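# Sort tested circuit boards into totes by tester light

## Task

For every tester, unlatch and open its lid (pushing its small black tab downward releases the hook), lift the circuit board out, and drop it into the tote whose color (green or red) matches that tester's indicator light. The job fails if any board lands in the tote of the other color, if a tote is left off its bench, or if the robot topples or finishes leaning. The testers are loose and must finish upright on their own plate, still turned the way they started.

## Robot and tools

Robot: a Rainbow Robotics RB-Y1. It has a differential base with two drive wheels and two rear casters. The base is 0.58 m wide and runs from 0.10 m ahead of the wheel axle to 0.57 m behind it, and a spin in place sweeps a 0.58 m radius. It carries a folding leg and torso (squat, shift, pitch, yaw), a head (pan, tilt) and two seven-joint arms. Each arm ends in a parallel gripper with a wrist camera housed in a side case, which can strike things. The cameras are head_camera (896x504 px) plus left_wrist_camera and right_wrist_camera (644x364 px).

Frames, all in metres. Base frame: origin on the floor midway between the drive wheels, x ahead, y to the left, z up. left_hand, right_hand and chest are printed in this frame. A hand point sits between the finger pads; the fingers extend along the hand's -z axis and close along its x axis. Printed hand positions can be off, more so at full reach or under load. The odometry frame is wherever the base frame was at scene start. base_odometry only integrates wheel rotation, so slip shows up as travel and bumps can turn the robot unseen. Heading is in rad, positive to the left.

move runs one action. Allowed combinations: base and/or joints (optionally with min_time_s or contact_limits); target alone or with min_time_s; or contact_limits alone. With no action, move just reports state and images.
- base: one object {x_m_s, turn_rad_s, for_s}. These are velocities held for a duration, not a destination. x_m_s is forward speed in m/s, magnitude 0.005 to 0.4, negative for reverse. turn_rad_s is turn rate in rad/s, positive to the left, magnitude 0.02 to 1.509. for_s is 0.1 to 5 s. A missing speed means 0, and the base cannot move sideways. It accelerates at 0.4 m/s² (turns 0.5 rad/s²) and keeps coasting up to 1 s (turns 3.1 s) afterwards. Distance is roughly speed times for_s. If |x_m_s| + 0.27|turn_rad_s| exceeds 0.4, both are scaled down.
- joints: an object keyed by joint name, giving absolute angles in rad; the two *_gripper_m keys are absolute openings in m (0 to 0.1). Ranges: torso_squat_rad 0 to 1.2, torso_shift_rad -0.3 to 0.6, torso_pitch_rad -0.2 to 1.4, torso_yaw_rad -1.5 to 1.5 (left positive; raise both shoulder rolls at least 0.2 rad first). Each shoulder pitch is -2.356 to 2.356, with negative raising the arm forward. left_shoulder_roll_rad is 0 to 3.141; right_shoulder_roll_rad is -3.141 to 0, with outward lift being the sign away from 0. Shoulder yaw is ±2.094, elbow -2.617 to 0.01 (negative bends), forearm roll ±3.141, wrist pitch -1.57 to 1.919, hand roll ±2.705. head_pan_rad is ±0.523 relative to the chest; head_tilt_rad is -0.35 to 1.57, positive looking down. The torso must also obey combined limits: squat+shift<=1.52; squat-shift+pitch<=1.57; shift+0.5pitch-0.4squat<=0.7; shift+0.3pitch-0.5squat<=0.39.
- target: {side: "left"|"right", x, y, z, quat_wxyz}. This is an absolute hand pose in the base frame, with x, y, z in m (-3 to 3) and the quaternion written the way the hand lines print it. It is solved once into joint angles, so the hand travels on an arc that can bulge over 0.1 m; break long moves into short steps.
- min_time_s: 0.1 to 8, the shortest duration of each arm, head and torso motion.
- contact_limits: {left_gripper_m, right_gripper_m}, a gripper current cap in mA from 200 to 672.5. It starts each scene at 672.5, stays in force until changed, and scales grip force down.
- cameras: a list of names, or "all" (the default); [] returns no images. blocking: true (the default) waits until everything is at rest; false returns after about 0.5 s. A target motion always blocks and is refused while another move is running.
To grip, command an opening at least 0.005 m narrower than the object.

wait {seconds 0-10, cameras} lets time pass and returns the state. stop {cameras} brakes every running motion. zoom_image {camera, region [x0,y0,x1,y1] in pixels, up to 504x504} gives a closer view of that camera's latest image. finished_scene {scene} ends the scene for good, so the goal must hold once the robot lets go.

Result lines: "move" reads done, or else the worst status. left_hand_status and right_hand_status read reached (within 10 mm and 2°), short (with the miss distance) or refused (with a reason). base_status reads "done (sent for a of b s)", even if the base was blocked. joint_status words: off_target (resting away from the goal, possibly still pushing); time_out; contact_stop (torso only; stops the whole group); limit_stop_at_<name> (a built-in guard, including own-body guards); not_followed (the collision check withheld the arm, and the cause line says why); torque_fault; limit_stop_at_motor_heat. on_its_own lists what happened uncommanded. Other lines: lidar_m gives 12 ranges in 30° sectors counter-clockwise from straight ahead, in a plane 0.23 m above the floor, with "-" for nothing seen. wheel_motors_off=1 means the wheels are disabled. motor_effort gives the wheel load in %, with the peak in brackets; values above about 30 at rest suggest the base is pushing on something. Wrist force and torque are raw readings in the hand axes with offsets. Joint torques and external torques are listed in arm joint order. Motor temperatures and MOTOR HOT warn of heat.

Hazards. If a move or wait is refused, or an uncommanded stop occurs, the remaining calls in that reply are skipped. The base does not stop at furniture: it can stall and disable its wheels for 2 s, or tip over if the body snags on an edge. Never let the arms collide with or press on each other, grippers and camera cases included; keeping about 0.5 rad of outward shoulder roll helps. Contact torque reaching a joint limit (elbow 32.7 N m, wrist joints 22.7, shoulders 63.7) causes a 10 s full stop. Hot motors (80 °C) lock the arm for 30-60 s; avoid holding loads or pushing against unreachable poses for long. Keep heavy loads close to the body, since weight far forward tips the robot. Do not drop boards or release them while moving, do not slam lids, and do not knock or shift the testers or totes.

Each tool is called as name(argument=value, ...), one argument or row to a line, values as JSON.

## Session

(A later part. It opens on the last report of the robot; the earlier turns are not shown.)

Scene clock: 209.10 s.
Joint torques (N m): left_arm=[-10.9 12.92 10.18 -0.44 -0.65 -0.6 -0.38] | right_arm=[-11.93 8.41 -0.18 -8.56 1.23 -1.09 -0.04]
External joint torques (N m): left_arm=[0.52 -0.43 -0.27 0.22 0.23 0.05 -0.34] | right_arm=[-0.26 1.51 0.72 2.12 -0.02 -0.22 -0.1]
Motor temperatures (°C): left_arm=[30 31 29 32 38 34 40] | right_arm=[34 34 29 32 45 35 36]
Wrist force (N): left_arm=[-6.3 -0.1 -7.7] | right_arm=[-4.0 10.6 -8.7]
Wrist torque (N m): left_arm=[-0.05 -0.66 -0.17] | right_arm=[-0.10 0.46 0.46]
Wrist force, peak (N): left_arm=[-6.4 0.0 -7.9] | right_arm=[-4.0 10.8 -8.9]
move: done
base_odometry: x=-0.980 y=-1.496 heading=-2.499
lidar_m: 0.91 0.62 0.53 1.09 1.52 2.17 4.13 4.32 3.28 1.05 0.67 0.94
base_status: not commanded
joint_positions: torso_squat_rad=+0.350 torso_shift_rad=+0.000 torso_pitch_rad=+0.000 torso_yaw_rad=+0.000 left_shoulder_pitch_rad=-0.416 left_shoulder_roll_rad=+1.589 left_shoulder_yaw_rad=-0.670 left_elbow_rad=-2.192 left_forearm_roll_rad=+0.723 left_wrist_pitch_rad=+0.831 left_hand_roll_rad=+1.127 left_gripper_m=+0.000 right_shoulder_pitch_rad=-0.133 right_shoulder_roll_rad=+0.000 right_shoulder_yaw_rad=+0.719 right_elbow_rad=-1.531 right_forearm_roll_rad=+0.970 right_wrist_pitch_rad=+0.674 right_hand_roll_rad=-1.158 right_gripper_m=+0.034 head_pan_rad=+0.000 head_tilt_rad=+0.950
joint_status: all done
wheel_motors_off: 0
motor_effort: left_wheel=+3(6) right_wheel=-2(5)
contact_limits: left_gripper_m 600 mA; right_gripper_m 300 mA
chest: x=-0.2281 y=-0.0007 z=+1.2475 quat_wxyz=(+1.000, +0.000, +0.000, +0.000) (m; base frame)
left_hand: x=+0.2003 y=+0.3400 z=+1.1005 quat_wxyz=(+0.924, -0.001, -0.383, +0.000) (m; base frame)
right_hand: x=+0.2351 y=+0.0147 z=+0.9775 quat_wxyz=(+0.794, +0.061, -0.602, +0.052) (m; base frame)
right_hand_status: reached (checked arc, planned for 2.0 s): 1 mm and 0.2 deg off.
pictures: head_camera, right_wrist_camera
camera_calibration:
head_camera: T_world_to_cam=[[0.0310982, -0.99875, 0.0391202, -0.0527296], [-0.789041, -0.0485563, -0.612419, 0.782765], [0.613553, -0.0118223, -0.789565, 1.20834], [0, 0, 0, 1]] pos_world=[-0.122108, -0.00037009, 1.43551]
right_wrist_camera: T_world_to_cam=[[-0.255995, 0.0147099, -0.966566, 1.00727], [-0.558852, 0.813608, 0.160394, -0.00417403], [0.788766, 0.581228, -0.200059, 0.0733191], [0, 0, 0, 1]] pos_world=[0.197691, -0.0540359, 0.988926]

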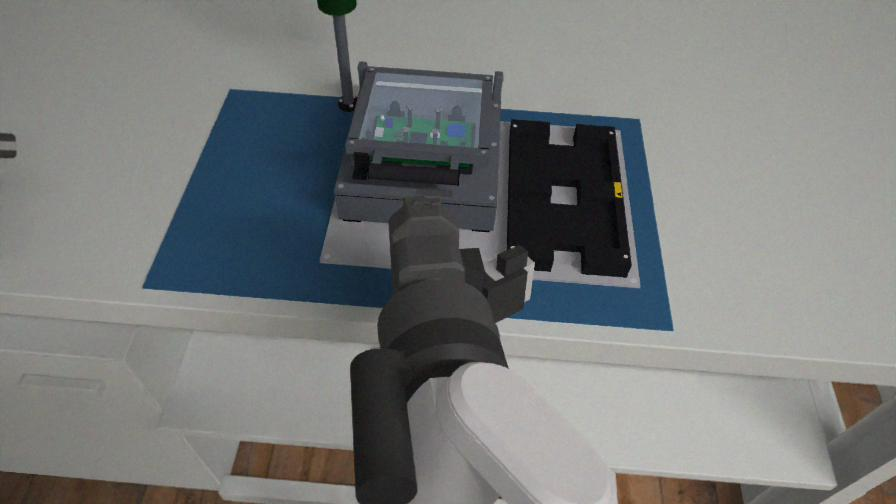

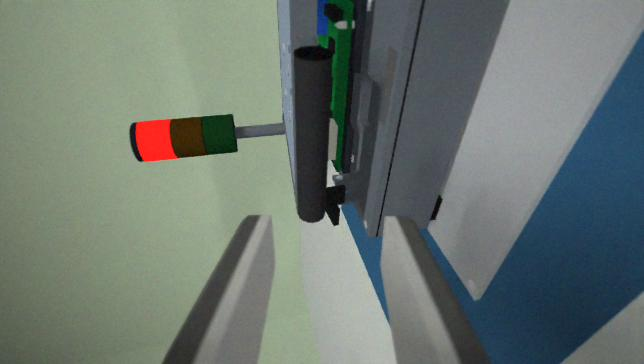

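move(
  target={"side":"right","x":0.275,"y":0.02,"z":0.971,"quat_wxyz":[0.79,0.06,-0.60,0.05]},
  min_time_s=1.5,
  cameras=["right_wrist_camera"],
)

move(
  target={"side":"right","x":0.30,"y":0.022,"z":0.971,"quat_wxyz":[0.79,0.06,-0.60,0.05]},
  min_time_s=1.5,
  cameras=["head_camera","right_wrist_camera"],
)

Scene clock: 218.27 s.
Joint torques (N m): left_arm=[-10.7 13.02 10.17 -0.39 -0.7 -0.62 -0.32] | right_arm=[-14.46 7.54 -3.43 -8.26 0.65 -0.89 -0.26]
External joint torques (N m): left_arm=[0.72 -0.33 -0.28 0.28 0.18 0.02 -0.28] | right_arm=[0.09 1.68 -1.38 2.11 -0.63 -0.28 -0.31]
Motor temperatures (°C): left_arm=[30 31 29 32 38 34 40] | right_arm=[34 34 28 32 45 35 36]
Wrist force (N): left_arm=[-6.3 -0.1 -7.9] | right_arm=[-4.0 10.6 -8.5]
Wrist torque (N m): left_arm=[-0.04 -0.66 -0.18] | right_arm=[-0.09 0.48 0.45]
Wrist force, peak (N): left_arm=[-6.5 -0.2 -7.7] | right_arm=[-4.1 10.9 -8.7]
move: done
base_odometry: x=-0.980 y=-1.496 heading=-2.499
lidar_m: 0.91 0.62 0.54 1.08 1.52 2.16 4.13 4.33 3.27 1.05 0.68 0.94
base_status: not commanded
joint_positions: torso_squat_rad=+0.350 torso_shift_rad=+0.000 torso_pitch_rad=+0.000 torso_yaw_rad=+0.000 left_shoulder_pitch_rad=-0.416 left_shoulder_roll_rad=+1.589 left_shoulder_yaw_rad=-0.670 left_elbow_rad=-2.192 left_forearm_roll_rad=+0.723 left_wrist_pitch_rad=+0.831 left_hand_roll_rad=+1.127 left_gripper_m=+0.000 right_shoulder_pitch_rad=-0.314 right_shoulder_roll_rad=+0.000 right_shoulder_yaw_rad=+0.713 right_elbow_rad=-1.326 right_forearm_roll_rad=+0.962 right_wrist_pitch_rad=+0.667 right_hand_roll_rad=-1.298 right_gripper_m=+0.034 head_pan_rad=+0.000 head_tilt_rad=+0.950
joint_status: all done
wheel_motors_off: 0
motor_effort: left_wheel=+4(5) right_wheel=-3(5)
contact_limits: left_gripper_m 600 mA; right_gripper_m 300 mA
chest: x=-0.2281 y=-0.0007 z=+1.2475 quat_wxyz=(+1.000, +0.000, +0.000, +0.000) (m; base frame)
left_hand: x=+0.2003 y=+0.3400 z=+1.1005 quat_wxyz=(+0.924, -0.001, -0.383, +0.000) (m; base frame)
right_hand: x=+0.2749 y=+0.0200 z=+0.9711 quat_wxyz=(+0.794, +0.060, -0.603, +0.051) (m; base frame)
right_hand_status: reached (checked arc, planned for 1.5 s): 0 mm and 0.0 deg off.
pictures: right_wrist_camera
camera_calibration:
right_wrist_camera: T_world_to_cam=[[-0.254803, 0.0151727, -0.966874, 1.01112], [-0.556649, 0.815295, 0.159489, 0.0150943], [0.790707, 0.578847, -0.199293, 0.03628], [0, 0, 0, 1]] pos_world=[0.237352, -0.0486483, 0.982452]

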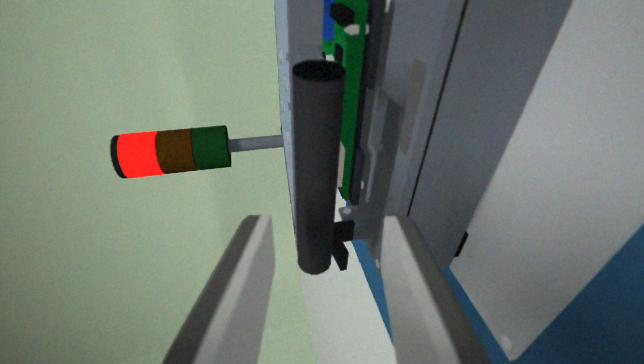

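Scene clock: 220.10 s.
Joint torques (N m): left_arm=[-10.7 12.98 10.07 -0.41 -0.7 -0.65 -0.31] | right_arm=[-16.32 6.35 -4.14 -8.05 0.57 -0.71 -0.16]
External joint torques (N m): left_arm=[0.72 -0.37 -0.37 0.26 0.19 -0.01 -0.27] | right_arm=[-0.06 1.43 -1.51 2.03 -0.69 -0.23 -0.21]
Motor temperatures (°C): left_arm=[30 31 29 32 38 34 40] | right_arm=[34 34 28 32 45 35 36]
Wrist force (N): left_arm=[-6.3 -0.1 -7.4] | right_arm=[-3.5 10.5 -8.3]
Wrist torque (N m): left_arm=[-0.03 -0.67 -0.16] | right_arm=[-0.10 0.52 0.45]
Wrist force, peak (N): left_arm=[-6.3 0.0 -7.9] | right_arm=[-4.1 11.1 -8.5]
move: done
base_odometry: x=-0.980 y=-1.496 heading=-2.499
lidar_m: 0.91 0.63 0.52 1.09 1.51 2.16 4.12 4.33 3.28 1.05 0.67 0.94
base_status: not commanded
joint_positions: torso_squat_rad=+0.350 torso_shift_rad=+0.000 torso_pitch_rad=+0.000 torso_yaw_rad=+0.000 left_shoulder_pitch_rad=-0.416 left_shoulder_roll_rad=+1.589 left_shoulder_yaw_rad=-0.670 left_elbow_rad=-2.192 left_forearm_roll_rad=+0.723 left_wrist_pitch_rad=+0.831 left_hand_roll_rad=+1.127 left_gripper_m=+0.000 right_shoulder_pitch_rad=-0.424 right_shoulder_roll_rad=+0.000 right_shoulder_yaw_rad=+0.711 right_elbow_rad=-1.203 right_forearm_roll_rad=+0.943 right_wrist_pitch_rad=+0.651 right_hand_roll_rad=-1.370 right_gripper_m=+0.034 head_pan_rad=+0.000 head_tilt_rad=+0.950
joint_status: all done
wheel_motors_off: 0
motor_effort: left_wheel=+3(5) right_wheel=-3(6)
contact_limits: left_gripper_m 600 mA; right_gripper_m 300 mA
chest: x=-0.2281 y=-0.0007 z=+1.2475 quat_wxyz=(+1.000, +0.000, +0.000, +0.000) (m; base frame)
left_hand: x=+0.2003 y=+0.3400 z=+1.1005 quat_wxyz=(+0.924, -0.001, -0.383, +0.000) (m; base frame)
right_hand: x=+0.2998 y=+0.0216 z=+0.9713 quat_wxyz=(+0.794, +0.060, -0.603, +0.051) (m; base frame)
right_hand_status: reached (checked arc, planned for 1.5 s): 1 mm and 0.1 deg off.
pictures: head_camera, right_wrist_camera
camera_calibration:
head_camera: T_world_to_cam=[[0.0310984, -0.99875, 0.0391205, -0.0527296], [-0.789041, -0.0485567, -0.612419, 0.782765], [0.613553, -0.0118224, -0.789565, 1.20834], [0, 0, 0, 1]] pos_world=[-0.122108, -0.00036979, 1.43551]
right_wrist_camera: T_world_to_cam=[[-0.255375, 0.0147176, -0.96673, 1.01767], [-0.556857, 0.815148, 0.159511, 0.0275737], [0.790376, 0.579066, -0.199973, 0.0164863], [0, 0, 0, 1]] pos_world=[0.262213, -0.0470011, 0.982714]

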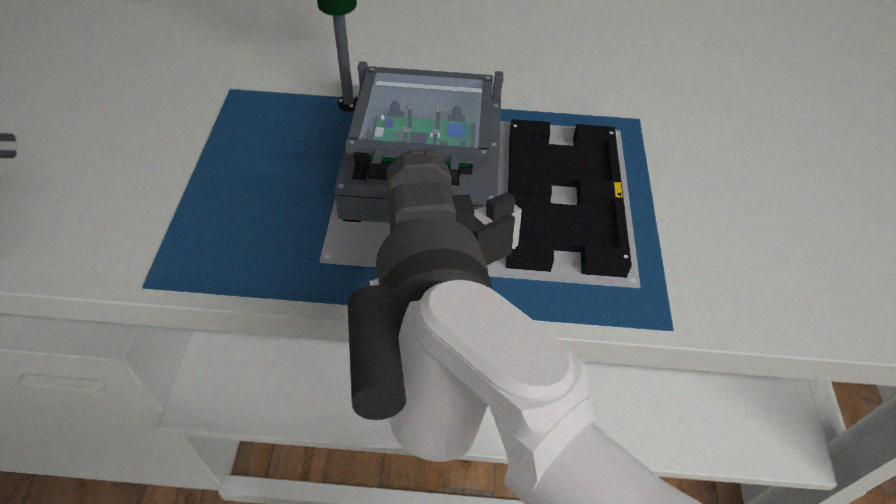

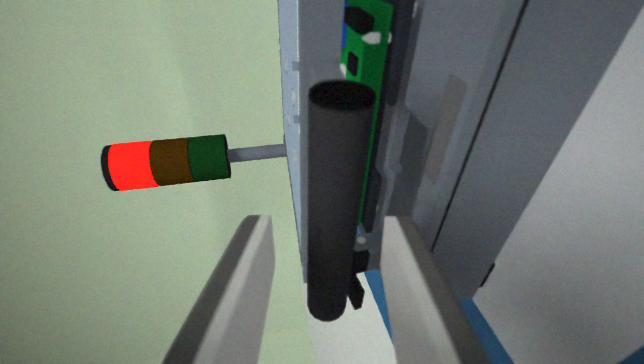

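move(
  target={"side":"right","x":0.31,"y":0.022,"z":0.971,"quat_wxyz":[0.79,0.06,-0.60,0.05]},
  min_time_s=1,
  cameras=["right_wrist_camera"],
)

move(
  joints={"right_gripper_m":0.005},
  cameras=["head_camera","right_wrist_camera"],
)

Scene clock: 226.77 s.
Joint torques (N m): left_arm=[-10.83 13 10.04 -0.48 -0.67 -0.61 -0.31] | right_arm=[-17.07 5.97 -1.37 -7.94 0.62 -0.7 -0.26]
External joint torques (N m): left_arm=[0.59 -0.36 -0.41 0.19 0.21 0.03 -0.27] | right_arm=[-0.1 1.51 1.48 1.96 -0.63 -0.31 -0.32]
Motor temperatures (°C): left_arm=[30 31 29 32 38 34 40] | right_arm=[34 34 28 32 45 35 36]
Wrist force (N): left_arm=[-6.3 0.0 -7.6] | right_arm=[-3.9 10.6 -8.7]
Wrist torque (N m): left_arm=[-0.06 -0.65 -0.17] | right_arm=[-0.09 0.46 0.44]
Wrist force, peak (N): left_arm=[-6.2 0.1 -8.0] | right_arm=[-3.9 11.0 -8.8]
move: done
base_odometry: x=-0.980 y=-1.496 heading=-2.499
lidar_m: 0.92 0.63 0.53 1.09 1.52 2.15 4.13 4.33 3.27 1.04 0.66 0.94
base_status: not commanded
joint_positions: torso_squat_rad=+0.350 torso_shift_rad=+0.000 torso_pitch_rad=+0.000 torso_yaw_rad=+0.000 left_shoulder_pitch_rad=-0.416 left_shoulder_roll_rad=+1.589 left_shoulder_yaw_rad=-0.670 left_elbow_rad=-2.192 left_forearm_roll_rad=+0.723 left_wrist_pitch_rad=+0.831 left_hand_roll_rad=+1.127 left_gripper_m=+0.000 right_shoulder_pitch_rad=-0.472 right_shoulder_roll_rad=+0.000 right_shoulder_yaw_rad=+0.714 right_elbow_rad=-1.145 right_forearm_roll_rad=+0.942 right_wrist_pitch_rad=+0.643 right_hand_roll_rad=-1.411 right_gripper_m=+0.034 head_pan_rad=+0.000 head_tilt_rad=+0.950
joint_status: all done
wheel_motors_off: 0
motor_effort: left_wheel=+4(5) right_wheel=-4(5)
contact_limits: left_gripper_m 600 mA; right_gripper_m 300 mA
chest: x=-0.2281 y=-0.0007 z=+1.2475 quat_wxyz=(+1.000, +0.000, +0.000, +0.000) (m; base frame)
left_hand: x=+0.2003 y=+0.3400 z=+1.1005 quat_wxyz=(+0.924, -0.001, -0.383, +0.000) (m; base frame)
right_hand: x=+0.3101 y=+0.0218 z=+0.9711 quat_wxyz=(+0.794, +0.060, -0.603, +0.050) (m; base frame)
right_hand_status: reached (checked arc, planned for 1.0 s): 0 mm and 0.0 deg off.
pictures: right_wrist_camera
camera_calibration:
right_wrist_camera: T_world_to_cam=[[-0.254687, 0.0156136, -0.966897, 1.02005], [-0.556055, 0.81567, 0.15964, 0.032839], [0.791162, 0.578306, -0.199059, 0.00710742], [0, 0, 0, 1]] pos_world=[0.272432, -0.0468228, 0.982461]

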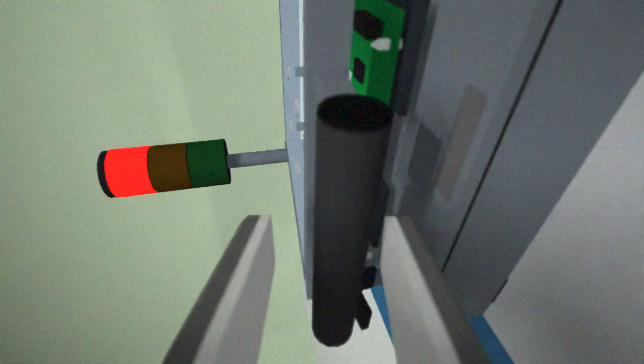

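Scene clock: 227.57 s.
Joint torques (N m): left_arm=[-10.94 13.08 10.06 -0.41 -0.7 -0.57 -0.26] | right_arm=[-17.57 5.79 -2.59 -9.39 1.3 -0.75 -0.12]
External joint torques (N m): left_arm=[0.49 -0.27 -0.39 0.25 0.18 0.07 -0.23] | right_arm=[-0.6 1.33 0.26 0.52 0.04 -0.36 -0.18]
Motor temperatures (°C): left_arm=[30 31 29 32 38 34 40] | right_arm=[34 34 28 32 45 35 36]
Wrist force (N): left_arm=[-6.2 0.0 -7.6] | right_arm=[-7.1 11.0 -6.7]
Wrist torque (N m): left_arm=[-0.04 -0.66 -0.17] | right_arm=[-0.15 0.57 0.20]
Wrist force, peak (N): left_arm=[-6.3 -0.1 -7.5] | right_arm=[-9.8 11.4 -9.0]
move: off_target
base_odometry: x=-0.980 y=-1.496 heading=-2.499
lidar_m: 0.92 0.63 0.53 1.08 1.52 2.15 4.13 4.33 3.27 1.05 0.67 0.94
base_status: not commanded
joint_positions: torso_squat_rad=+0.350 torso_shift_rad=+0.000 torso_pitch_rad=+0.000 torso_yaw_rad=+0.000 left_shoulder_pitch_rad=-0.416 left_shoulder_roll_rad=+1.589 left_shoulder_yaw_rad=-0.670 left_elbow_rad=-2.192 left_forearm_roll_rad=+0.723 left_wrist_pitch_rad=+0.831 left_hand_roll_rad=+1.127 left_gripper_m=+0.000 right_shoulder_pitch_rad=-0.472 right_shoulder_roll_rad=+0.000 right_shoulder_yaw_rad=+0.714 right_elbow_rad=-1.144 right_forearm_roll_rad=+0.942 right_wrist_pitch_rad=+0.643 right_hand_roll_rad=-1.411 right_gripper_m=+0.015 head_pan_rad=+0.000 head_tilt_rad=+0.950
joint_status: right_gripper_m off_target (ended at +0.015, target +0.005)
wheel_motors_off: 0
motor_effort: left_wheel=+4(5) right_wheel=-4(5)
contact_limits: left_gripper_m 600 mA; right_gripper_m 300 mA
chest: x=-0.2281 y=-0.0007 z=+1.2475 quat_wxyz=(+1.000, +0.000, +0.000, +0.000) (m; base frame)
left_hand: x=+0.2003 y=+0.3400 z=+1.1005 quat_wxyz=(+0.924, -0.001, -0.383, +0.000) (m; base frame)
right_hand: x=+0.3100 y=+0.0217 z=+0.9708 quat_wxyz=(+0.794, +0.060, -0.603, +0.050) (m; base frame)
pictures: head_camera, right_wrist_camera
camera_calibration:
head_camera: T_world_to_cam=[[0.0310995, -0.99875, 0.0391192, -0.0527283], [-0.789062, -0.0485564, -0.612392, 0.782737], [0.613526, -0.0118224, -0.789586, 1.20835], [0, 0, 0, 1]] pos_world=[-0.122088, -0.000369949, 1.4355]
right_wrist_camera: T_world_to_cam=[[-0.255231, 0.015445, -0.966757, 1.01978], [-0.555953, 0.815707, 0.159807, 0.0326687], [0.791058, 0.57826, -0.199607, 0.00770436], [0, 0, 0, 1]] pos_world=[0.272347, -0.0468538, 0.9822]

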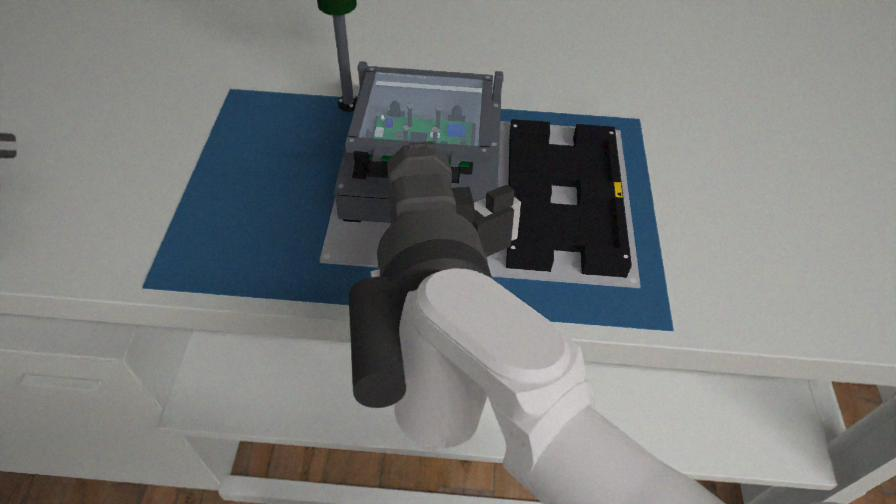

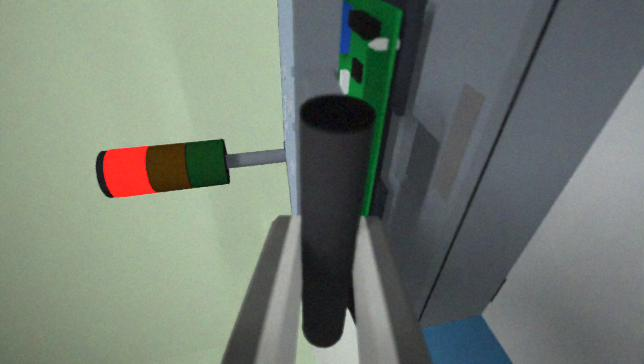

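move(
  target={"side":"right","x":0.313,"y":0.022,"z":1.007,"quat_wxyz":[0.79,0.06,-0.60,0.05]},
  min_time_s=1.2,
  cameras=["head_camera"],
)

move(
  target={"side":"right","x":0.326,"y":0.022,"z":1.043,"quat_wxyz":[0.79,0.06,-0.60,0.05]},
  min_time_s=1.2,
  cameras=["head_camera"],
)

move(
  target={"side":"right","x":0.358,"y":0.022,"z":1.09,"quat_wxyz":[0.79,0.06,-0.60,0.05]},
  min_time_s=1.5,
  cameras=["head_camera"],
)

Scene clock: 237.43 s.
Joint torques (N m): left_arm=[-10.84 12.86 10.22 -0.5 -0.74 -0.58 -0.26] | right_arm=[-18.66 3.32 -4.29 -11.32 1.92 -0.39 0.6]
External joint torques (N m): left_arm=[0.59 -0.49 -0.22 0.17 0.14 0.06 -0.22] | right_arm=[-1.51 -0.87 -1.07 -1.22 0.6 0.35 0.55]
Motor temperatures (°C): left_arm=[30 31 29 32 38 34 40] | right_arm=[35 34 28 32 45 35 36]
Wrist force (N): left_arm=[-6.0 -0.2 -7.4] | right_arm=[-8.7 15.4 -18.6]
Wrist torque (N m): left_arm=[-0.02 -0.64 -0.16] | right_arm=[-0.06 0.63 0.17]
Wrist force, peak (N): left_arm=[-6.6 0.0 -7.7] | right_arm=[-10.6 9.9 -24.3]
move: done
base_odometry: x=-0.980 y=-1.496 heading=-2.499
lidar_m: 0.91 0.63 0.53 1.08 1.52 2.16 4.12 4.32 3.28 1.05 0.66 0.95
base_status: not commanded
joint_positions: torso_squat_rad=+0.350 torso_shift_rad=+0.000 torso_pitch_rad=+0.000 torso_yaw_rad=+0.000 left_shoulder_pitch_rad=-0.416 left_shoulder_roll_rad=+1.589 left_shoulder_yaw_rad=-0.670 left_elbow_rad=-2.192 left_forearm_roll_rad=+0.723 left_wrist_pitch_rad=+0.831 left_hand_roll_rad=+1.127 left_gripper_m=+0.000 right_shoulder_pitch_rad=-0.476 right_shoulder_roll_rad=-0.024 right_shoulder_yaw_rad=+0.697 right_elbow_rad=-1.291 right_forearm_roll_rad=+0.787 right_wrist_pitch_rad=+0.712 right_hand_roll_rad=-1.229 right_gripper_m=+0.015 head_pan_rad=+0.000 head_tilt_rad=+0.950
joint_status: all done
wheel_motors_off: 0
motor_effort: left_wheel=+3(5) right_wheel=-2(5)
contact_limits: left_gripper_m 600 mA; right_gripper_m 300 mA
chest: x=-0.2278 y=-0.0007 z=+1.2475 quat_wxyz=(+1.000, +0.000, +0.000, +0.000) (m; base frame)
left_hand: x=+0.2005 y=+0.3400 z=+1.1003 quat_wxyz=(+0.924, -0.001, -0.382, +0.000) (m; base frame)
right_hand: x=+0.3129 y=+0.0224 z=+1.0061 quat_wxyz=(+0.793, +0.061, -0.604, +0.050) (m; base frame)
right_hand_status: reached (checked arc, planned for 1.2 s): 1 mm and 0.1 deg off.
pictures: head_camera
camera_calibration:
head_camera: T_world_to_cam=[[0.0311379, -0.998751, 0.039084, -0.0527001], [-0.789295, -0.0485606, -0.612091, 0.782525], [0.613224, -0.0117896, -0.789821, 1.20842], [0, 0, 0, 1]] pos_world=[-0.12175, -0.000387432, 1.43547]

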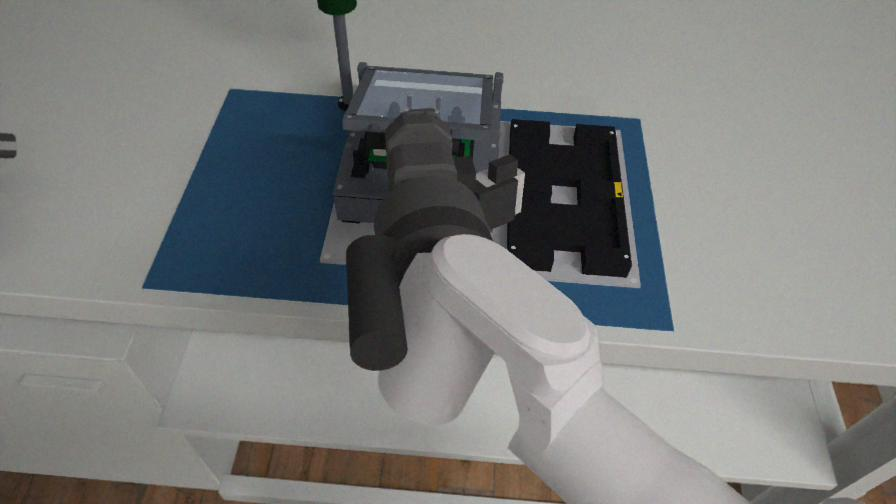

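Scene clock: 238.97 s.
Joint torques (N m): left_arm=[-10.83 13.15 10.13 -0.52 -0.77 -0.57 -0.29] | right_arm=[-21.31 3.62 -4.69 -12.93 2.28 -1.65 0.62]
External joint torques (N m): left_arm=[0.59 -0.2 -0.31 0.15 0.11 0.07 -0.25] | right_arm=[-3.2 0.29 -0.93 -2.93 0.93 -0.67 0.56]
Motor temperatures (°C): left_arm=[30 31 29 32 38 34 40] | right_arm=[35 34 28 32 45 35 36]
Wrist force (N): left_arm=[-6.1 -0.1 -7.5] | right_arm=[-11.9 13.0 -20.3]
Wrist torque (N m): left_arm=[-0.03 -0.63 -0.17] | right_arm=[-0.11 0.65 0.18]
Wrist force, peak (N): left_arm=[-6.3 -0.1 -7.8] | right_arm=[-12.5 13.3 -20.8]
move: done
base_odometry: x=-0.980 y=-1.496 heading=-2.499
lidar_m: 0.92 0.62 0.53 1.08 1.52 2.17 4.13 4.32 3.26 1.05 0.67 0.93
base_status: not commanded
joint_positions: torso_squat_rad=+0.350 torso_shift_rad=+0.000 torso_pitch_rad=+0.000 torso_yaw_rad=+0.000 left_shoulder_pitch_rad=-0.416 left_shoulder_roll_rad=+1.589 left_shoulder_yaw_rad=-0.670 left_elbow_rad=-2.192 left_forearm_roll_rad=+0.723 left_wrist_pitch_rad=+0.831 left_hand_roll_rad=+1.127 left_gripper_m=+0.000 right_shoulder_pitch_rad=-0.536 right_shoulder_roll_rad=-0.044 right_shoulder_yaw_rad=+0.669 right_elbow_rad=-1.364 right_forearm_roll_rad=+0.643 right_wrist_pitch_rad=+0.780 right_hand_roll_rad=-1.101 right_gripper_m=+0.015 head_pan_rad=+0.000 head_tilt_rad=+0.950
joint_status: all done
wheel_motors_off: 0
motor_effort: left_wheel=+5(6) right_wheel=-4(5)
contact_limits: left_gripper_m 600 mA; right_gripper_m 300 mA
chest: x=-0.2278 y=-0.0008 z=+1.2475 quat_wxyz=(+1.000, +0.000, +0.000, +0.000) (m; base frame)
left_hand: x=+0.2005 y=+0.3399 z=+1.1003 quat_wxyz=(+0.924, -0.001, -0.382, +0.000) (m; base frame)
right_hand: x=+0.3257 y=+0.0218 z=+1.0420 quat_wxyz=(+0.794, +0.060, -0.603, +0.050) (m; base frame)
right_hand_status: reached (checked arc, planned for 1.2 s): 1 mm and 0.1 deg off.
pictures: head_camera
camera_calibration:
head_camera: T_world_to_cam=[[0.0310991, -0.998753, 0.0390614, -0.0527018], [-0.789312, -0.0485158, -0.612073, 0.782498], [0.613205, -0.0117967, -0.789836, 1.20844], [0, 0, 0, 1]] pos_world=[-0.121745, -0.000416972, 1.43547]

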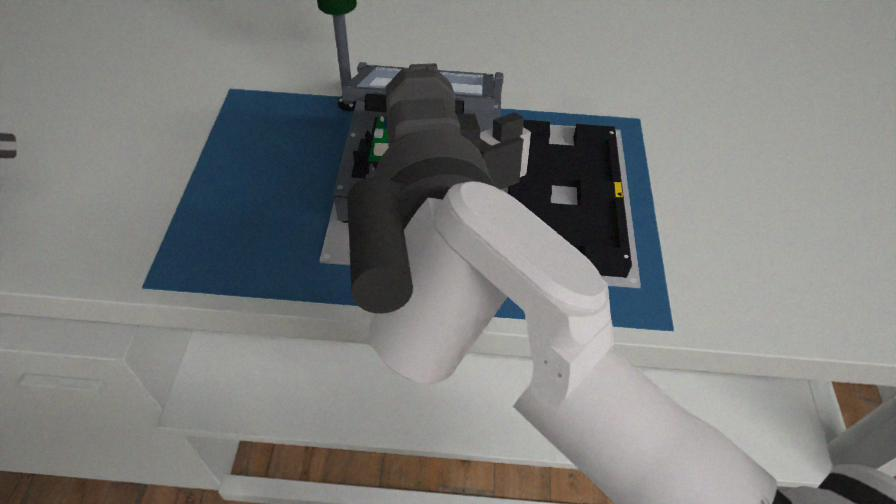

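Scene clock: 240.80 s.
Joint torques (N m): left_arm=[-10.55 13.15 10.24 -0.35 -0.7 -0.62 -0.36] | right_arm=[-25.24 1.75 -6.46 -12.33 2.75 -2.16 0.63]
External joint torques (N m): left_arm=[0.87 -0.21 -0.2 0.32 0.18 0.02 -0.32] | right_arm=[-5.04 0.16 -2.15 -2.6 1.41 -0.99 0.57]
Motor temperatures (°C): left_arm=[30 31 29 32 38 34 40] | right_arm=[35 34 28 32 45 35 36]
Wrist force (N): left_arm=[-6.3 -0.1 -7.4] | right_arm=[-13.7 14.0 -16.8]
Wrist torque (N m): left_arm=[-0.05 -0.67 -0.17] | right_arm=[-0.12 0.77 0.12]
Wrist force, peak (N): left_arm=[-6.3 -0.2 -7.9] | right_arm=[-14.6 14.6 -17.1]
move: done
base_odometry: x=-0.980 y=-1.496 heading=-2.499
lidar_m: 0.91 0.62 0.53 1.07 1.52 2.16 4.13 4.31 3.27 1.05 0.66 0.94
base_status: not commanded
joint_positions: torso_squat_rad=+0.350 torso_shift_rad=+0.000 torso_pitch_rad=+0.000 torso_yaw_rad=+0.000 left_shoulder_pitch_rad=-0.416 left_shoulder_roll_rad=+1.589 left_shoulder_yaw_rad=-0.670 left_elbow_rad=-2.192 left_forearm_roll_rad=+0.723 left_wrist_pitch_rad=+0.831 left_hand_roll_rad=+1.127 left_gripper_m=+0.000 right_shoulder_pitch_rad=-0.675 right_shoulder_roll_rad=-0.052 right_shoulder_yaw_rad=+0.600 right_elbow_rad=-1.342 right_forearm_roll_rad=+0.487 right_wrist_pitch_rad=+0.823 right_hand_roll_rad=-0.988 right_gripper_m=+0.015 head_pan_rad=+0.000 head_tilt_rad=+0.950
joint_status: all done
wheel_motors_off: 0
motor_effort: left_wheel=+4(5) right_wheel=-4(5)
contact_limits: left_gripper_m 600 mA; right_gripper_m 300 mA
chest: x=-0.2278 y=-0.0007 z=+1.2475 quat_wxyz=(+1.000, +0.000, +0.000, +0.000) (m; base frame)
left_hand: x=+0.2005 y=+0.3399 z=+1.1003 quat_wxyz=(+0.924, -0.001, -0.382, +0.000) (m; base frame)
right_hand: x=+0.3570 y=+0.0215 z=+1.0890 quat_wxyz=(+0.794, +0.060, -0.602, +0.050) (m; base frame)
right_hand_status: reached (checked arc, planned for 1.5 s): 1 mm and 0.1 deg off.
pictures: head_camera
camera_calibration:
head_camera: T_world_to_cam=[[0.0311146, -0.998752, 0.0390679, -0.0526985], [-0.789346, -0.0485314, -0.612027, 0.782448], [0.613159, -0.0117951, -0.789871, 1.20846], [0, 0, 0, 1]] pos_world=[-0.121716, -0.000405528, 1.43547]

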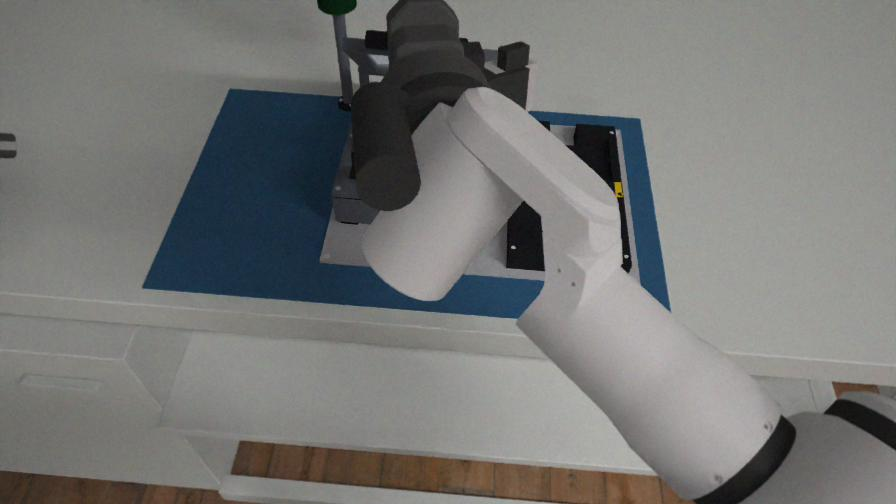

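move(
  target={"side":"right","x":0.399,"y":0.022,"z":1.119,"quat_wxyz":[0.79,0.06,-0.60,0.05]},
  min_time_s=1.5,
  cameras=["head_camera"],
)

move(
  target={"side":"right","x":0.44,"y":0.022,"z":1.13,"quat_wxyz":[0.79,0.06,-0.60,0.05]},
  min_time_s=1.5,
  cameras=["head_camera"],
)

move(
  target={"side":"right","x":0.465,"y":0.022,"z":1.134,"quat_wxyz":[0.79,0.06,-0.60,0.05]},
  min_time_s=1.5,
  cameras=["head_camera"],
)

Scene clock: 248.43 s.
Joint torques (N m): left_arm=[-10.82 13.05 10.01 -0.5 -0.72 -0.71 -0.32] | right_arm=[-26.07 3.94 -4.69 -10.14 1.02 -3.43 0.67]
External joint torques (N m): left_arm=[0.61 -0.31 -0.43 0.17 0.17 -0.07 -0.28] | right_arm=[-3.4 4.63 -0.3 -0.63 -0.24 -2.21 0.62]
Motor temperatures (°C): left_arm=[30 31 29 32 38 34 40] | right_arm=[35 34 28 33 45 35 36]
Wrist force (N): left_arm=[-6.4 0.0 -7.6] | right_arm=[-9.3 5.8 -5.3]
Wrist torque (N m): left_arm=[-0.05 -0.66 -0.18] | right_arm=[-0.43 0.75 0.21]
Wrist force, peak (N): left_arm=[-6.5 0.1 -7.8] | right_arm=[-14.5 14.5 -16.9]
move: done
base_odometry: x=-0.980 y=-1.496 heading=-2.499
lidar_m: 0.92 0.62 0.53 1.09 1.51 2.15 4.13 4.33 3.27 1.05 0.68 0.94
base_status: not commanded
joint_positions: torso_squat_rad=+0.350 torso_shift_rad=+0.000 torso_pitch_rad=+0.000 torso_yaw_rad=+0.000 left_shoulder_pitch_rad=-0.416 left_shoulder_roll_rad=+1.589 left_shoulder_yaw_rad=-0.670 left_elbow_rad=-2.192 left_forearm_roll_rad=+0.723 left_wrist_pitch_rad=+0.831 left_hand_roll_rad=+1.127 left_gripper_m=+0.000 right_shoulder_pitch_rad=-0.849 right_shoulder_roll_rad=-0.045 right_shoulder_yaw_rad=+0.531 right_elbow_rad=-1.154 right_forearm_roll_rad=+0.394 right_wrist_pitch_rad=+0.766 right_hand_roll_rad=-0.959 right_gripper_m=+0.015 head_pan_rad=+0.000 head_tilt_rad=+0.950
joint_status: all done
wheel_motors_off: 0
motor_effort: left_wheel=+4(5) right_wheel=-4(6)
contact_limits: left_gripper_m 600 mA; right_gripper_m 300 mA
chest: x=-0.2282 y=-0.0008 z=+1.2475 quat_wxyz=(+1.000, +0.001, +0.000, +0.000) (m; base frame)
left_hand: x=+0.2003 y=+0.3398 z=+1.1006 quat_wxyz=(+0.924, -0.001, -0.383, +0.000) (m; base frame)
right_hand: x=+0.3987 y=+0.0208 z=+1.1186 quat_wxyz=(+0.794, +0.059, -0.603, +0.050) (m; base frame)
right_hand_status: reached (checked arc, planned for 1.5 s): 1 mm and 0.1 deg off.
pictures: head_camera
camera_calibration:
head_camera: T_world_to_cam=[[0.0309904, -0.998759, 0.0389892, -0.0526853], [-0.788987, -0.048392, -0.612501, 0.782814], [0.613627, -0.0117804, -0.789508, 1.20833], [0, 0, 0, 1]] pos_world=[-0.1222, -0.00050346, 1.43551]

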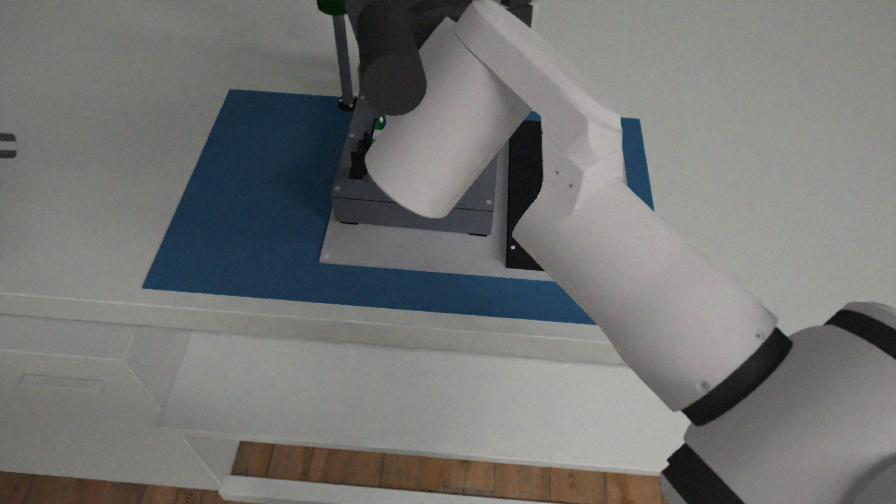

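Scene clock: 250.27 s.
Joint torques (N m): left_arm=[-10.78 12.91 10.11 -0.49 -0.69 -0.63 -0.3] | right_arm=[-18.02 1.12 -3.14 -4.86 -0.81 -1.11 0]
External joint torques (N m): left_arm=[0.65 -0.44 -0.34 0.17 0.2 0.01 -0.26] | right_arm=[6.91 4.43 0.54 4.38 -1.91 0.01 -0.06]
Motor temperatures (°C): left_arm=[30 31 29 32 38 34 40] | right_arm=[35 34 28 33 45 35 36]
Wrist force (N): left_arm=[-6.3 -0.2 -7.6] | right_arm=[4.4 4.7 1.9]
Wrist torque (N m): left_arm=[-0.03 -0.65 -0.16] | right_arm=[-0.26 0.28 0.26]
Wrist force, peak (N): left_arm=[-6.4 -0.2 -7.7] | right_arm=[32.1 20.6 16.1]
move: done
base_odometry: x=-0.980 y=-1.496 heading=-2.499
lidar_m: 0.91 0.63 0.53 1.09 1.53 2.16 4.13 4.33 3.27 1.05 0.67 0.94
base_status: not commanded
joint_positions: torso_squat_rad=+0.350 torso_shift_rad=+0.000 torso_pitch_rad=-0.001 torso_yaw_rad=+0.000 left_shoulder_pitch_rad=-0.416 left_shoulder_roll_rad=+1.589 left_shoulder_yaw_rad=-0.670 left_elbow_rad=-2.192 left_forearm_roll_rad=+0.723 left_wrist_pitch_rad=+0.831 left_hand_roll_rad=+1.127 left_gripper_m=+0.000 right_shoulder_pitch_rad=-1.048 right_shoulder_roll_rad=-0.019 right_shoulder_yaw_rad=+0.485 right_elbow_rad=-0.824 right_forearm_roll_rad=+0.372 right_wrist_pitch_rad=+0.612 right_hand_roll_rad=-1.015 right_gripper_m=+0.015 head_pan_rad=+0.000 head_tilt_rad=+0.950
joint_status: all done
wheel_motors_off: 0
motor_effort: left_wheel=+6(7) right_wheel=-3(5)
contact_limits: left_gripper_m 600 mA; right_gripper_m 300 mA
chest: x=-0.2285 y=-0.0008 z=+1.2475 quat_wxyz=(+1.000, +0.001, +0.000, +0.000) (m; base frame)
left_hand: x=+0.2000 y=+0.3398 z=+1.1009 quat_wxyz=(+0.924, -0.001, -0.383, +0.000) (m; base frame)
right_hand: x=+0.4400 y=+0.0218 z=+1.1318 quat_wxyz=(+0.793, +0.060, -0.604, +0.050) (m; base frame)
right_hand_status: reached (checked arc, planned for 1.5 s): 2 mm and 0.2 deg off.
pictures: head_camera
camera_calibration:
head_camera: T_world_to_cam=[[0.0309503, -0.99876, 0.0389849, -0.0526816], [-0.788586, -0.0483654, -0.613019, 0.783255], [0.614145, -0.0117699, -0.789106, 1.20815], [0, 0, 0, 1]] pos_world=[-0.122685, -0.00051406, 1.43556]

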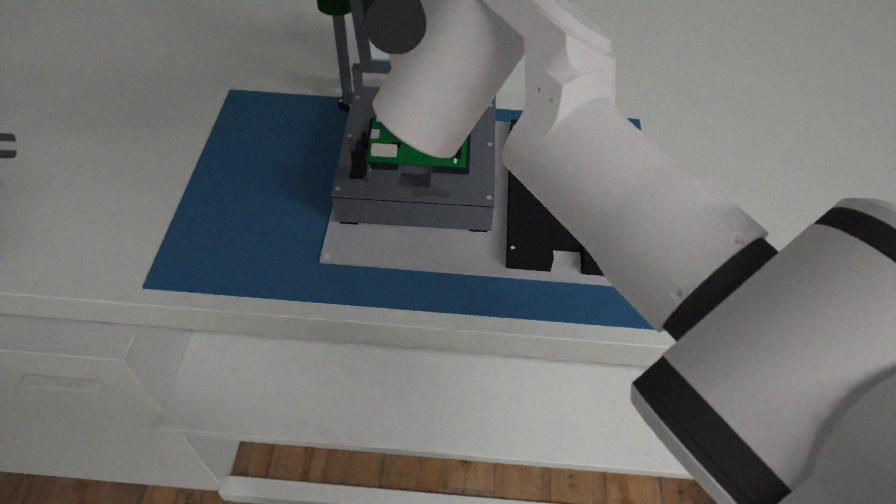

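Scene clock: 252.10 s.
Joint torques (N m): left_arm=[-10.77 12.85 10.11 -0.42 -0.76 -0.58 -0.3] | right_arm=[-16.42 0.13 -0.21 -3.54 -1.01 -0.94 -0.02]
External joint torques (N m): left_arm=[0.66 -0.5 -0.34 0.24 0.12 0.06 -0.26] | right_arm=[9.95 6.45 2.43 3.74 -1.89 -0.25 -0.08]
Motor temperatures (°C): left_arm=[30 31 29 32 38 34 40] | right_arm=[35 34 28 33 45 35 36]
Wrist force (N): left_arm=[-6.0 0.1 -7.6] | right_arm=[8.4 4.1 0.3]
Wrist torque (N m): left_arm=[-0.05 -0.62 -0.17] | right_arm=[-0.23 0.16 0.24]
Wrist force, peak (N): left_arm=[-6.3 -0.1 -7.8] | right_arm=[39.2 8.2 16.0]
move: done
base_odometry: x=-0.980 y=-1.496 heading=-2.499
lidar_m: 0.91 0.63 0.53 1.09 1.52 2.16 4.12 4.32 3.28 1.05 0.67 0.94
base_status: not commanded
joint_positions: torso_squat_rad=+0.350 torso_shift_rad=+0.000 torso_pitch_rad=-0.001 torso_yaw_rad=+0.000 left_shoulder_pitch_rad=-0.416 left_shoulder_roll_rad=+1.589 left_shoulder_yaw_rad=-0.670 left_elbow_rad=-2.192 left_forearm_roll_rad=+0.723 left_wrist_pitch_rad=+0.831 left_hand_roll_rad=+1.127 left_gripper_m=+0.000 right_shoulder_pitch_rad=-1.281 right_shoulder_roll_rad=-0.002 right_shoulder_yaw_rad=+0.642 right_elbow_rad=-0.416 right_forearm_roll_rad=+0.330 right_wrist_pitch_rad=+0.430 right_hand_roll_rad=-1.256 right_gripper_m=+0.015 head_pan_rad=+0.000 head_tilt_rad=+0.950
joint_status: all done
wheel_motors_off: 0
motor_effort: left_wheel=+6(7) right_wheel=-2(4)
contact_limits: left_gripper_m 600 mA; right_gripper_m 300 mA
chest: x=-0.2286 y=-0.0008 z=+1.2475 quat_wxyz=(+1.000, +0.001, -0.001, +0.000) (m; base frame)
left_hand: x=+0.2000 y=+0.3398 z=+1.1009 quat_wxyz=(+0.924, -0.001, -0.383, +0.000) (m; base frame)
right_hand: x=+0.4654 y=+0.0212 z=+1.1364 quat_wxyz=(+0.793, +0.061, -0.604, +0.051) (m; base frame)
right_hand_status: reached (checked arc, planned for 1.5 s): 3 mm and 0.2 deg off.
pictures: head_camera
camera_calibration:
head_camera: T_world_to_cam=[[0.0309353, -0.998761, 0.0389692, -0.0526827], [-0.7885, -0.0483456, -0.613132, 0.783364], [0.614257, -0.0117598, -0.789019, 1.20811], [0, 0, 0, 1]] pos_world=[-0.122775, -0.000538172, 1.43558]

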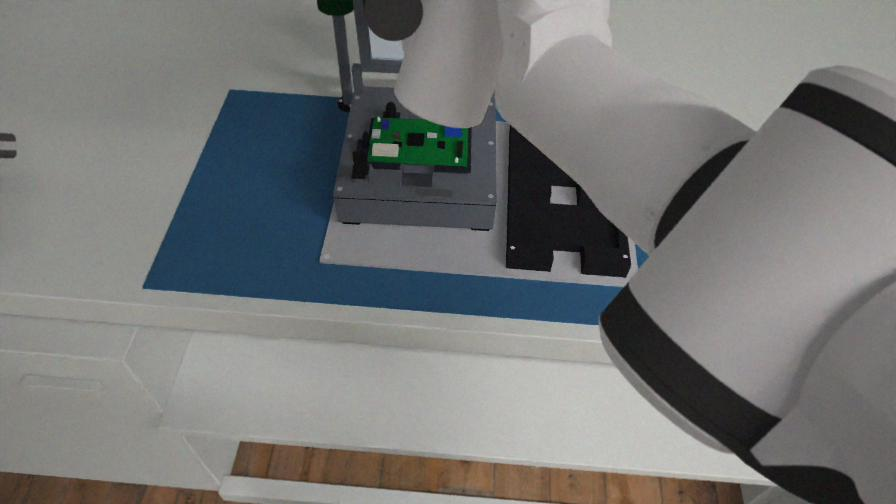

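move(
  base={"x_m_s":0.03,"for_s":1.0},
  cameras=[],
)

move(
  base={"x_m_s":0.03,"for_s":1.2},
  cameras=["head_camera"],
)

move(
  base={"x_m_s":0.03,"for_s":0.9},
  cameras=["head_camera","right_wrist_camera"],
)

Scene clock: 259.60 s.
Joint torques (N m): left_arm=[-10.98 13.17 10.06 -0.46 -0.71 -0.61 -0.38] | right_arm=[-12.88 2.67 -0.52 -2.9 -1.22 -0.97 0.12]
External joint torques (N m): left_arm=[0.45 -0.19 -0.39 0.2 0.18 0.03 -0.34] | right_arm=[13.5 9 2.12 4.33 -2.11 -0.28 0.06]
Motor temperatures (°C): left_arm=[29 32 30 32 38 34 40] | right_arm=[35 34 28 32 45 35 36]
Wrist force (N): left_arm=[-6.1 0.0 -7.5] | right_arm=[13.6 3.7 -4.5]
Wrist torque (N m): left_arm=[-0.02 -0.62 -0.17] | right_arm=[-0.27 -0.01 0.13]
Wrist force, peak (N): left_arm=[-6.4 0.1 -7.9] | right_arm=[20.5 3.4 1.4]
move: done
base_odometry: x=-1.004 y=-1.514 heading=-2.498
lidar_m: 0.88 0.62 0.52 1.08 1.52 2.15 4.16 4.33 3.28 0.68 0.66 0.92
base_status: done (sent for 1 of 1 s)
joint_positions: torso_squat_rad=+0.350 torso_shift_rad=+0.000 torso_pitch_rad=-0.001 torso_yaw_rad=+0.000 left_shoulder_pitch_rad=-0.416 left_shoulder_roll_rad=+1.589 left_shoulder_yaw_rad=-0.670 left_elbow_rad=-2.192 left_forearm_roll_rad=+0.723 left_wrist_pitch_rad=+0.831 left_hand_roll_rad=+1.127 left_gripper_m=+0.000 right_shoulder_pitch_rad=-1.282 right_shoulder_roll_rad=-0.002 right_shoulder_yaw_rad=+0.642 right_elbow_rad=-0.417 right_forearm_roll_rad=+0.330 right_wrist_pitch_rad=+0.430 right_hand_roll_rad=-1.256 right_gripper_m=+0.015 head_pan_rad=+0.000 head_tilt_rad=+0.950
joint_status: not commanded
wheel_motors_off: 0
motor_effort: left_wheel=-1(21) right_wheel=-4(18)
contact_limits: left_gripper_m 600 mA; right_gripper_m 300 mA
chest: x=-0.2285 y=-0.0009 z=+1.2475 quat_wxyz=(+1.000, +0.001, +0.000, +0.000) (m; base frame)
left_hand: x=+0.2000 y=+0.3398 z=+1.1009 quat_wxyz=(+0.924, -0.001, -0.383, +0.000) (m; base frame)
right_hand: x=+0.4657 y=+0.0210 z=+1.1370 quat_wxyz=(+0.793, +0.061, -0.604, +0.051) (m; base frame)
pictures: none
No camera images: "cameras" was empty.

Scene clock: 261.33 s.
Joint torques (N m): left_arm=[-10.84 12.96 10.1 -0.52 -0.75 -0.65 -0.27] | right_arm=[-21.12 0.5 -0.5 -6.32 0.06 -1.6 -0.01]
External joint torques (N m): left_arm=[0.59 -0.39 -0.34 0.14 0.13 -0.01 -0.23] | right_arm=[5.24 6.8 2.13 0.91 -0.83 -0.91 -0.07]
Motor temperatures (°C): left_arm=[29 32 30 32 38 34 40] | right_arm=[35 34 28 32 45 35 36]
Wrist force (N): left_arm=[-6.3 -0.2 -7.2] | right_arm=[1.8 5.7 -8.8]
Wrist torque (N m): left_arm=[-0.02 -0.65 -0.17] | right_arm=[-0.31 0.43 0.10]
Wrist force, peak (N): left_arm=[-6.0 -0.3 -8.1] | right_arm=[16.6 3.9 0.6]
move: done
base_odometry: x=-1.032 y=-1.535 heading=-2.498
lidar_m: 0.84 0.62 0.50 0.94 1.52 2.16 4.19 4.32 3.27 0.66 0.67 0.87
base_status: done (sent for 1.2 of 1.2 s)
joint_positions: torso_squat_rad=+0.350 torso_shift_rad=+0.000 torso_pitch_rad=+0.000 torso_yaw_rad=+0.000 left_shoulder_pitch_rad=-0.416 left_shoulder_roll_rad=+1.589 left_shoulder_yaw_rad=-0.670 left_elbow_rad=-2.192 left_forearm_roll_rad=+0.723 left_wrist_pitch_rad=+0.831 left_hand_roll_rad=+1.127 left_gripper_m=+0.000 right_shoulder_pitch_rad=-1.279 right_shoulder_roll_rad=-0.002 right_shoulder_yaw_rad=+0.642 right_elbow_rad=-0.416 right_forearm_roll_rad=+0.330 right_wrist_pitch_rad=+0.430 right_hand_roll_rad=-1.256 right_gripper_m=+0.015 head_pan_rad=+0.000 head_tilt_rad=+0.950
joint_status: not commanded
wheel_motors_off: 0
motor_effort: left_wheel=-1(18) right_wheel=-2(14)
contact_limits: left_gripper_m 600 mA; right_gripper_m 300 mA
chest: x=-0.2282 y=-0.0009 z=+1.2475 quat_wxyz=(+1.000, +0.001, +0.000, +0.000) (m; base frame)
left_hand: x=+0.2003 y=+0.3398 z=+1.1007 quat_wxyz=(+0.924, -0.001, -0.383, +0.000) (m; base frame)
right_hand: x=+0.4657 y=+0.0205 z=+1.1349 quat_wxyz=(+0.794, +0.061, -0.603, +0.051) (m; base frame)
pictures: head_camera
camera_calibration:
head_camera: T_world_to_cam=[[0.0309086, -0.998766, 0.0388817, -0.0526407], [-0.788951, -0.0482622, -0.612558, 0.78289], [0.613678, -0.0117425, -0.789469, 1.20829], [0, 0, 0, 1]] pos_world=[-0.122212, -0.000603405, 1.43552]

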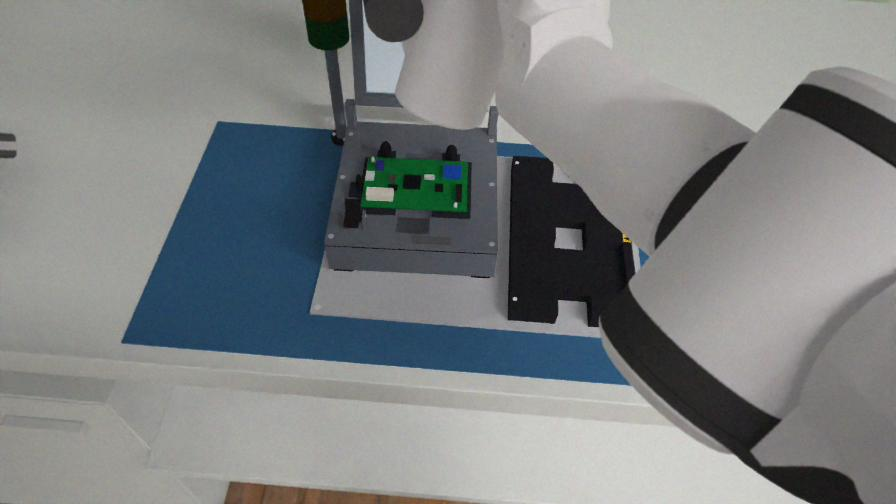

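Scene clock: 262.90 s.
Joint torques (N m): left_arm=[-10.87 13.08 10.21 -0.49 -0.74 -0.59 -0.26] | right_arm=[-31.37 -8.36 -2.53 -8.78 1.93 -1.67 -0.04]
External joint torques (N m): left_arm=[0.56 -0.28 -0.23 0.17 0.14 0.04 -0.22] | right_arm=[-5.05 -2.12 0.09 -1.54 1.05 -0.98 -0.1]
Motor temperatures (°C): left_arm=[29 32 30 32 38 34 40] | right_arm=[35 34 28 32 45 35 36]
Wrist force (N): left_arm=[-6.0 -0.2 -7.4] | right_arm=[-15.0 11.7 -1.9]
Wrist torque (N m): left_arm=[-0.03 -0.63 -0.18] | right_arm=[-0.12 0.83 0.18]
Wrist force, peak (N): left_arm=[-6.3 -0.1 -8.0] | right_arm=[-18.9 11.6 -2.5]
move: done
base_odometry: x=-1.054 y=-1.551 heading=-2.498
lidar_m: 0.82 0.62 0.49 0.83 1.52 2.15 4.22 4.32 3.28 0.66 0.66 0.84
base_status: done (sent for 0.9 of 0.9 s)
joint_positions: torso_squat_rad=+0.350 torso_shift_rad=+0.000 torso_pitch_rad=+0.000 torso_yaw_rad=+0.000 left_shoulder_pitch_rad=-0.416 left_shoulder_roll_rad=+1.589 left_shoulder_yaw_rad=-0.670 left_elbow_rad=-2.192 left_forearm_roll_rad=+0.723 left_wrist_pitch_rad=+0.831 left_hand_roll_rad=+1.127 left_gripper_m=+0.000 right_shoulder_pitch_rad=-1.277 right_shoulder_roll_rad=+0.001 right_shoulder_yaw_rad=+0.642 right_elbow_rad=-0.415 right_forearm_roll_rad=+0.330 right_wrist_pitch_rad=+0.430 right_hand_roll_rad=-1.256 right_gripper_m=+0.015 head_pan_rad=+0.000 head_tilt_rad=+0.950
joint_status: not commanded
wheel_motors_off: 0
motor_effort: left_wheel=+4(18) right_wheel=-1(15)
contact_limits: left_gripper_m 600 mA; right_gripper_m 300 mA
chest: x=-0.2280 y=-0.0008 z=+1.2475 quat_wxyz=(+1.000, +0.001, +0.000, +0.000) (m; base frame)
left_hand: x=+0.2004 y=+0.3398 z=+1.1005 quat_wxyz=(+0.924, -0.001, -0.382, +0.000) (m; base frame)
right_hand: x=+0.4649 y=+0.0214 z=+1.1324 quat_wxyz=(+0.795, +0.061, -0.602, +0.051) (m; base frame)
pictures: head_camera, right_wrist_camera
camera_calibration:
head_camera: T_world_to_cam=[[0.0310406, -0.99876, 0.0389207, -0.052618], [-0.789186, -0.0483858, -0.612245, 0.782575], [0.613369, -0.0117112, -0.789709, 1.20843], [0, 0, 0, 1]] pos_world=[-0.121984, -0.000534984, 1.43549]
right_wrist_camera: T_world_to_cam=[[-0.258073, 0.015781, -0.965996, 1.21598], [-0.557656, 0.814054, 0.162281, 0.0912893], [0.788935, 0.580574, -0.201285, -0.0795525], [0, 0, 0, 1]] pos_world=[0.427483, -0.0473179, 1.14381]

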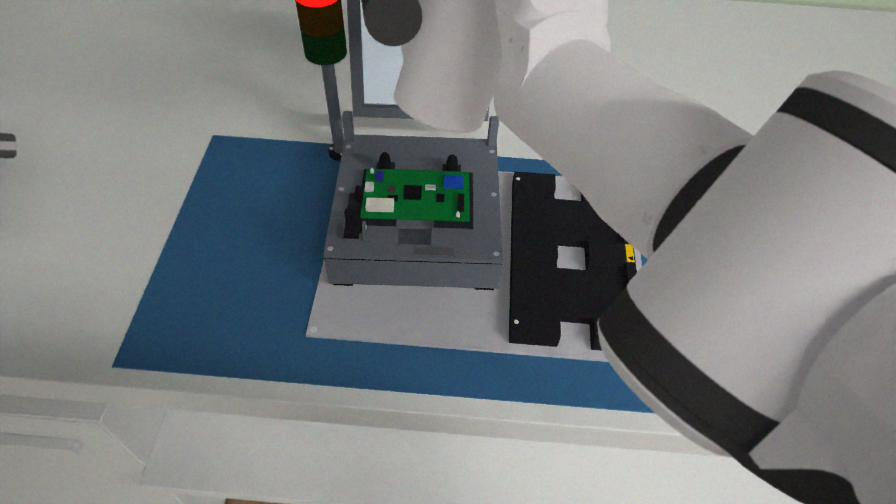

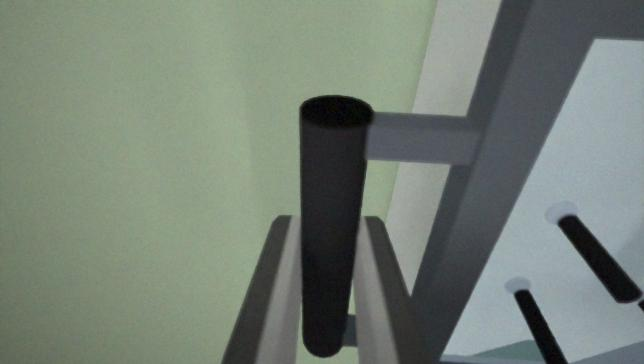

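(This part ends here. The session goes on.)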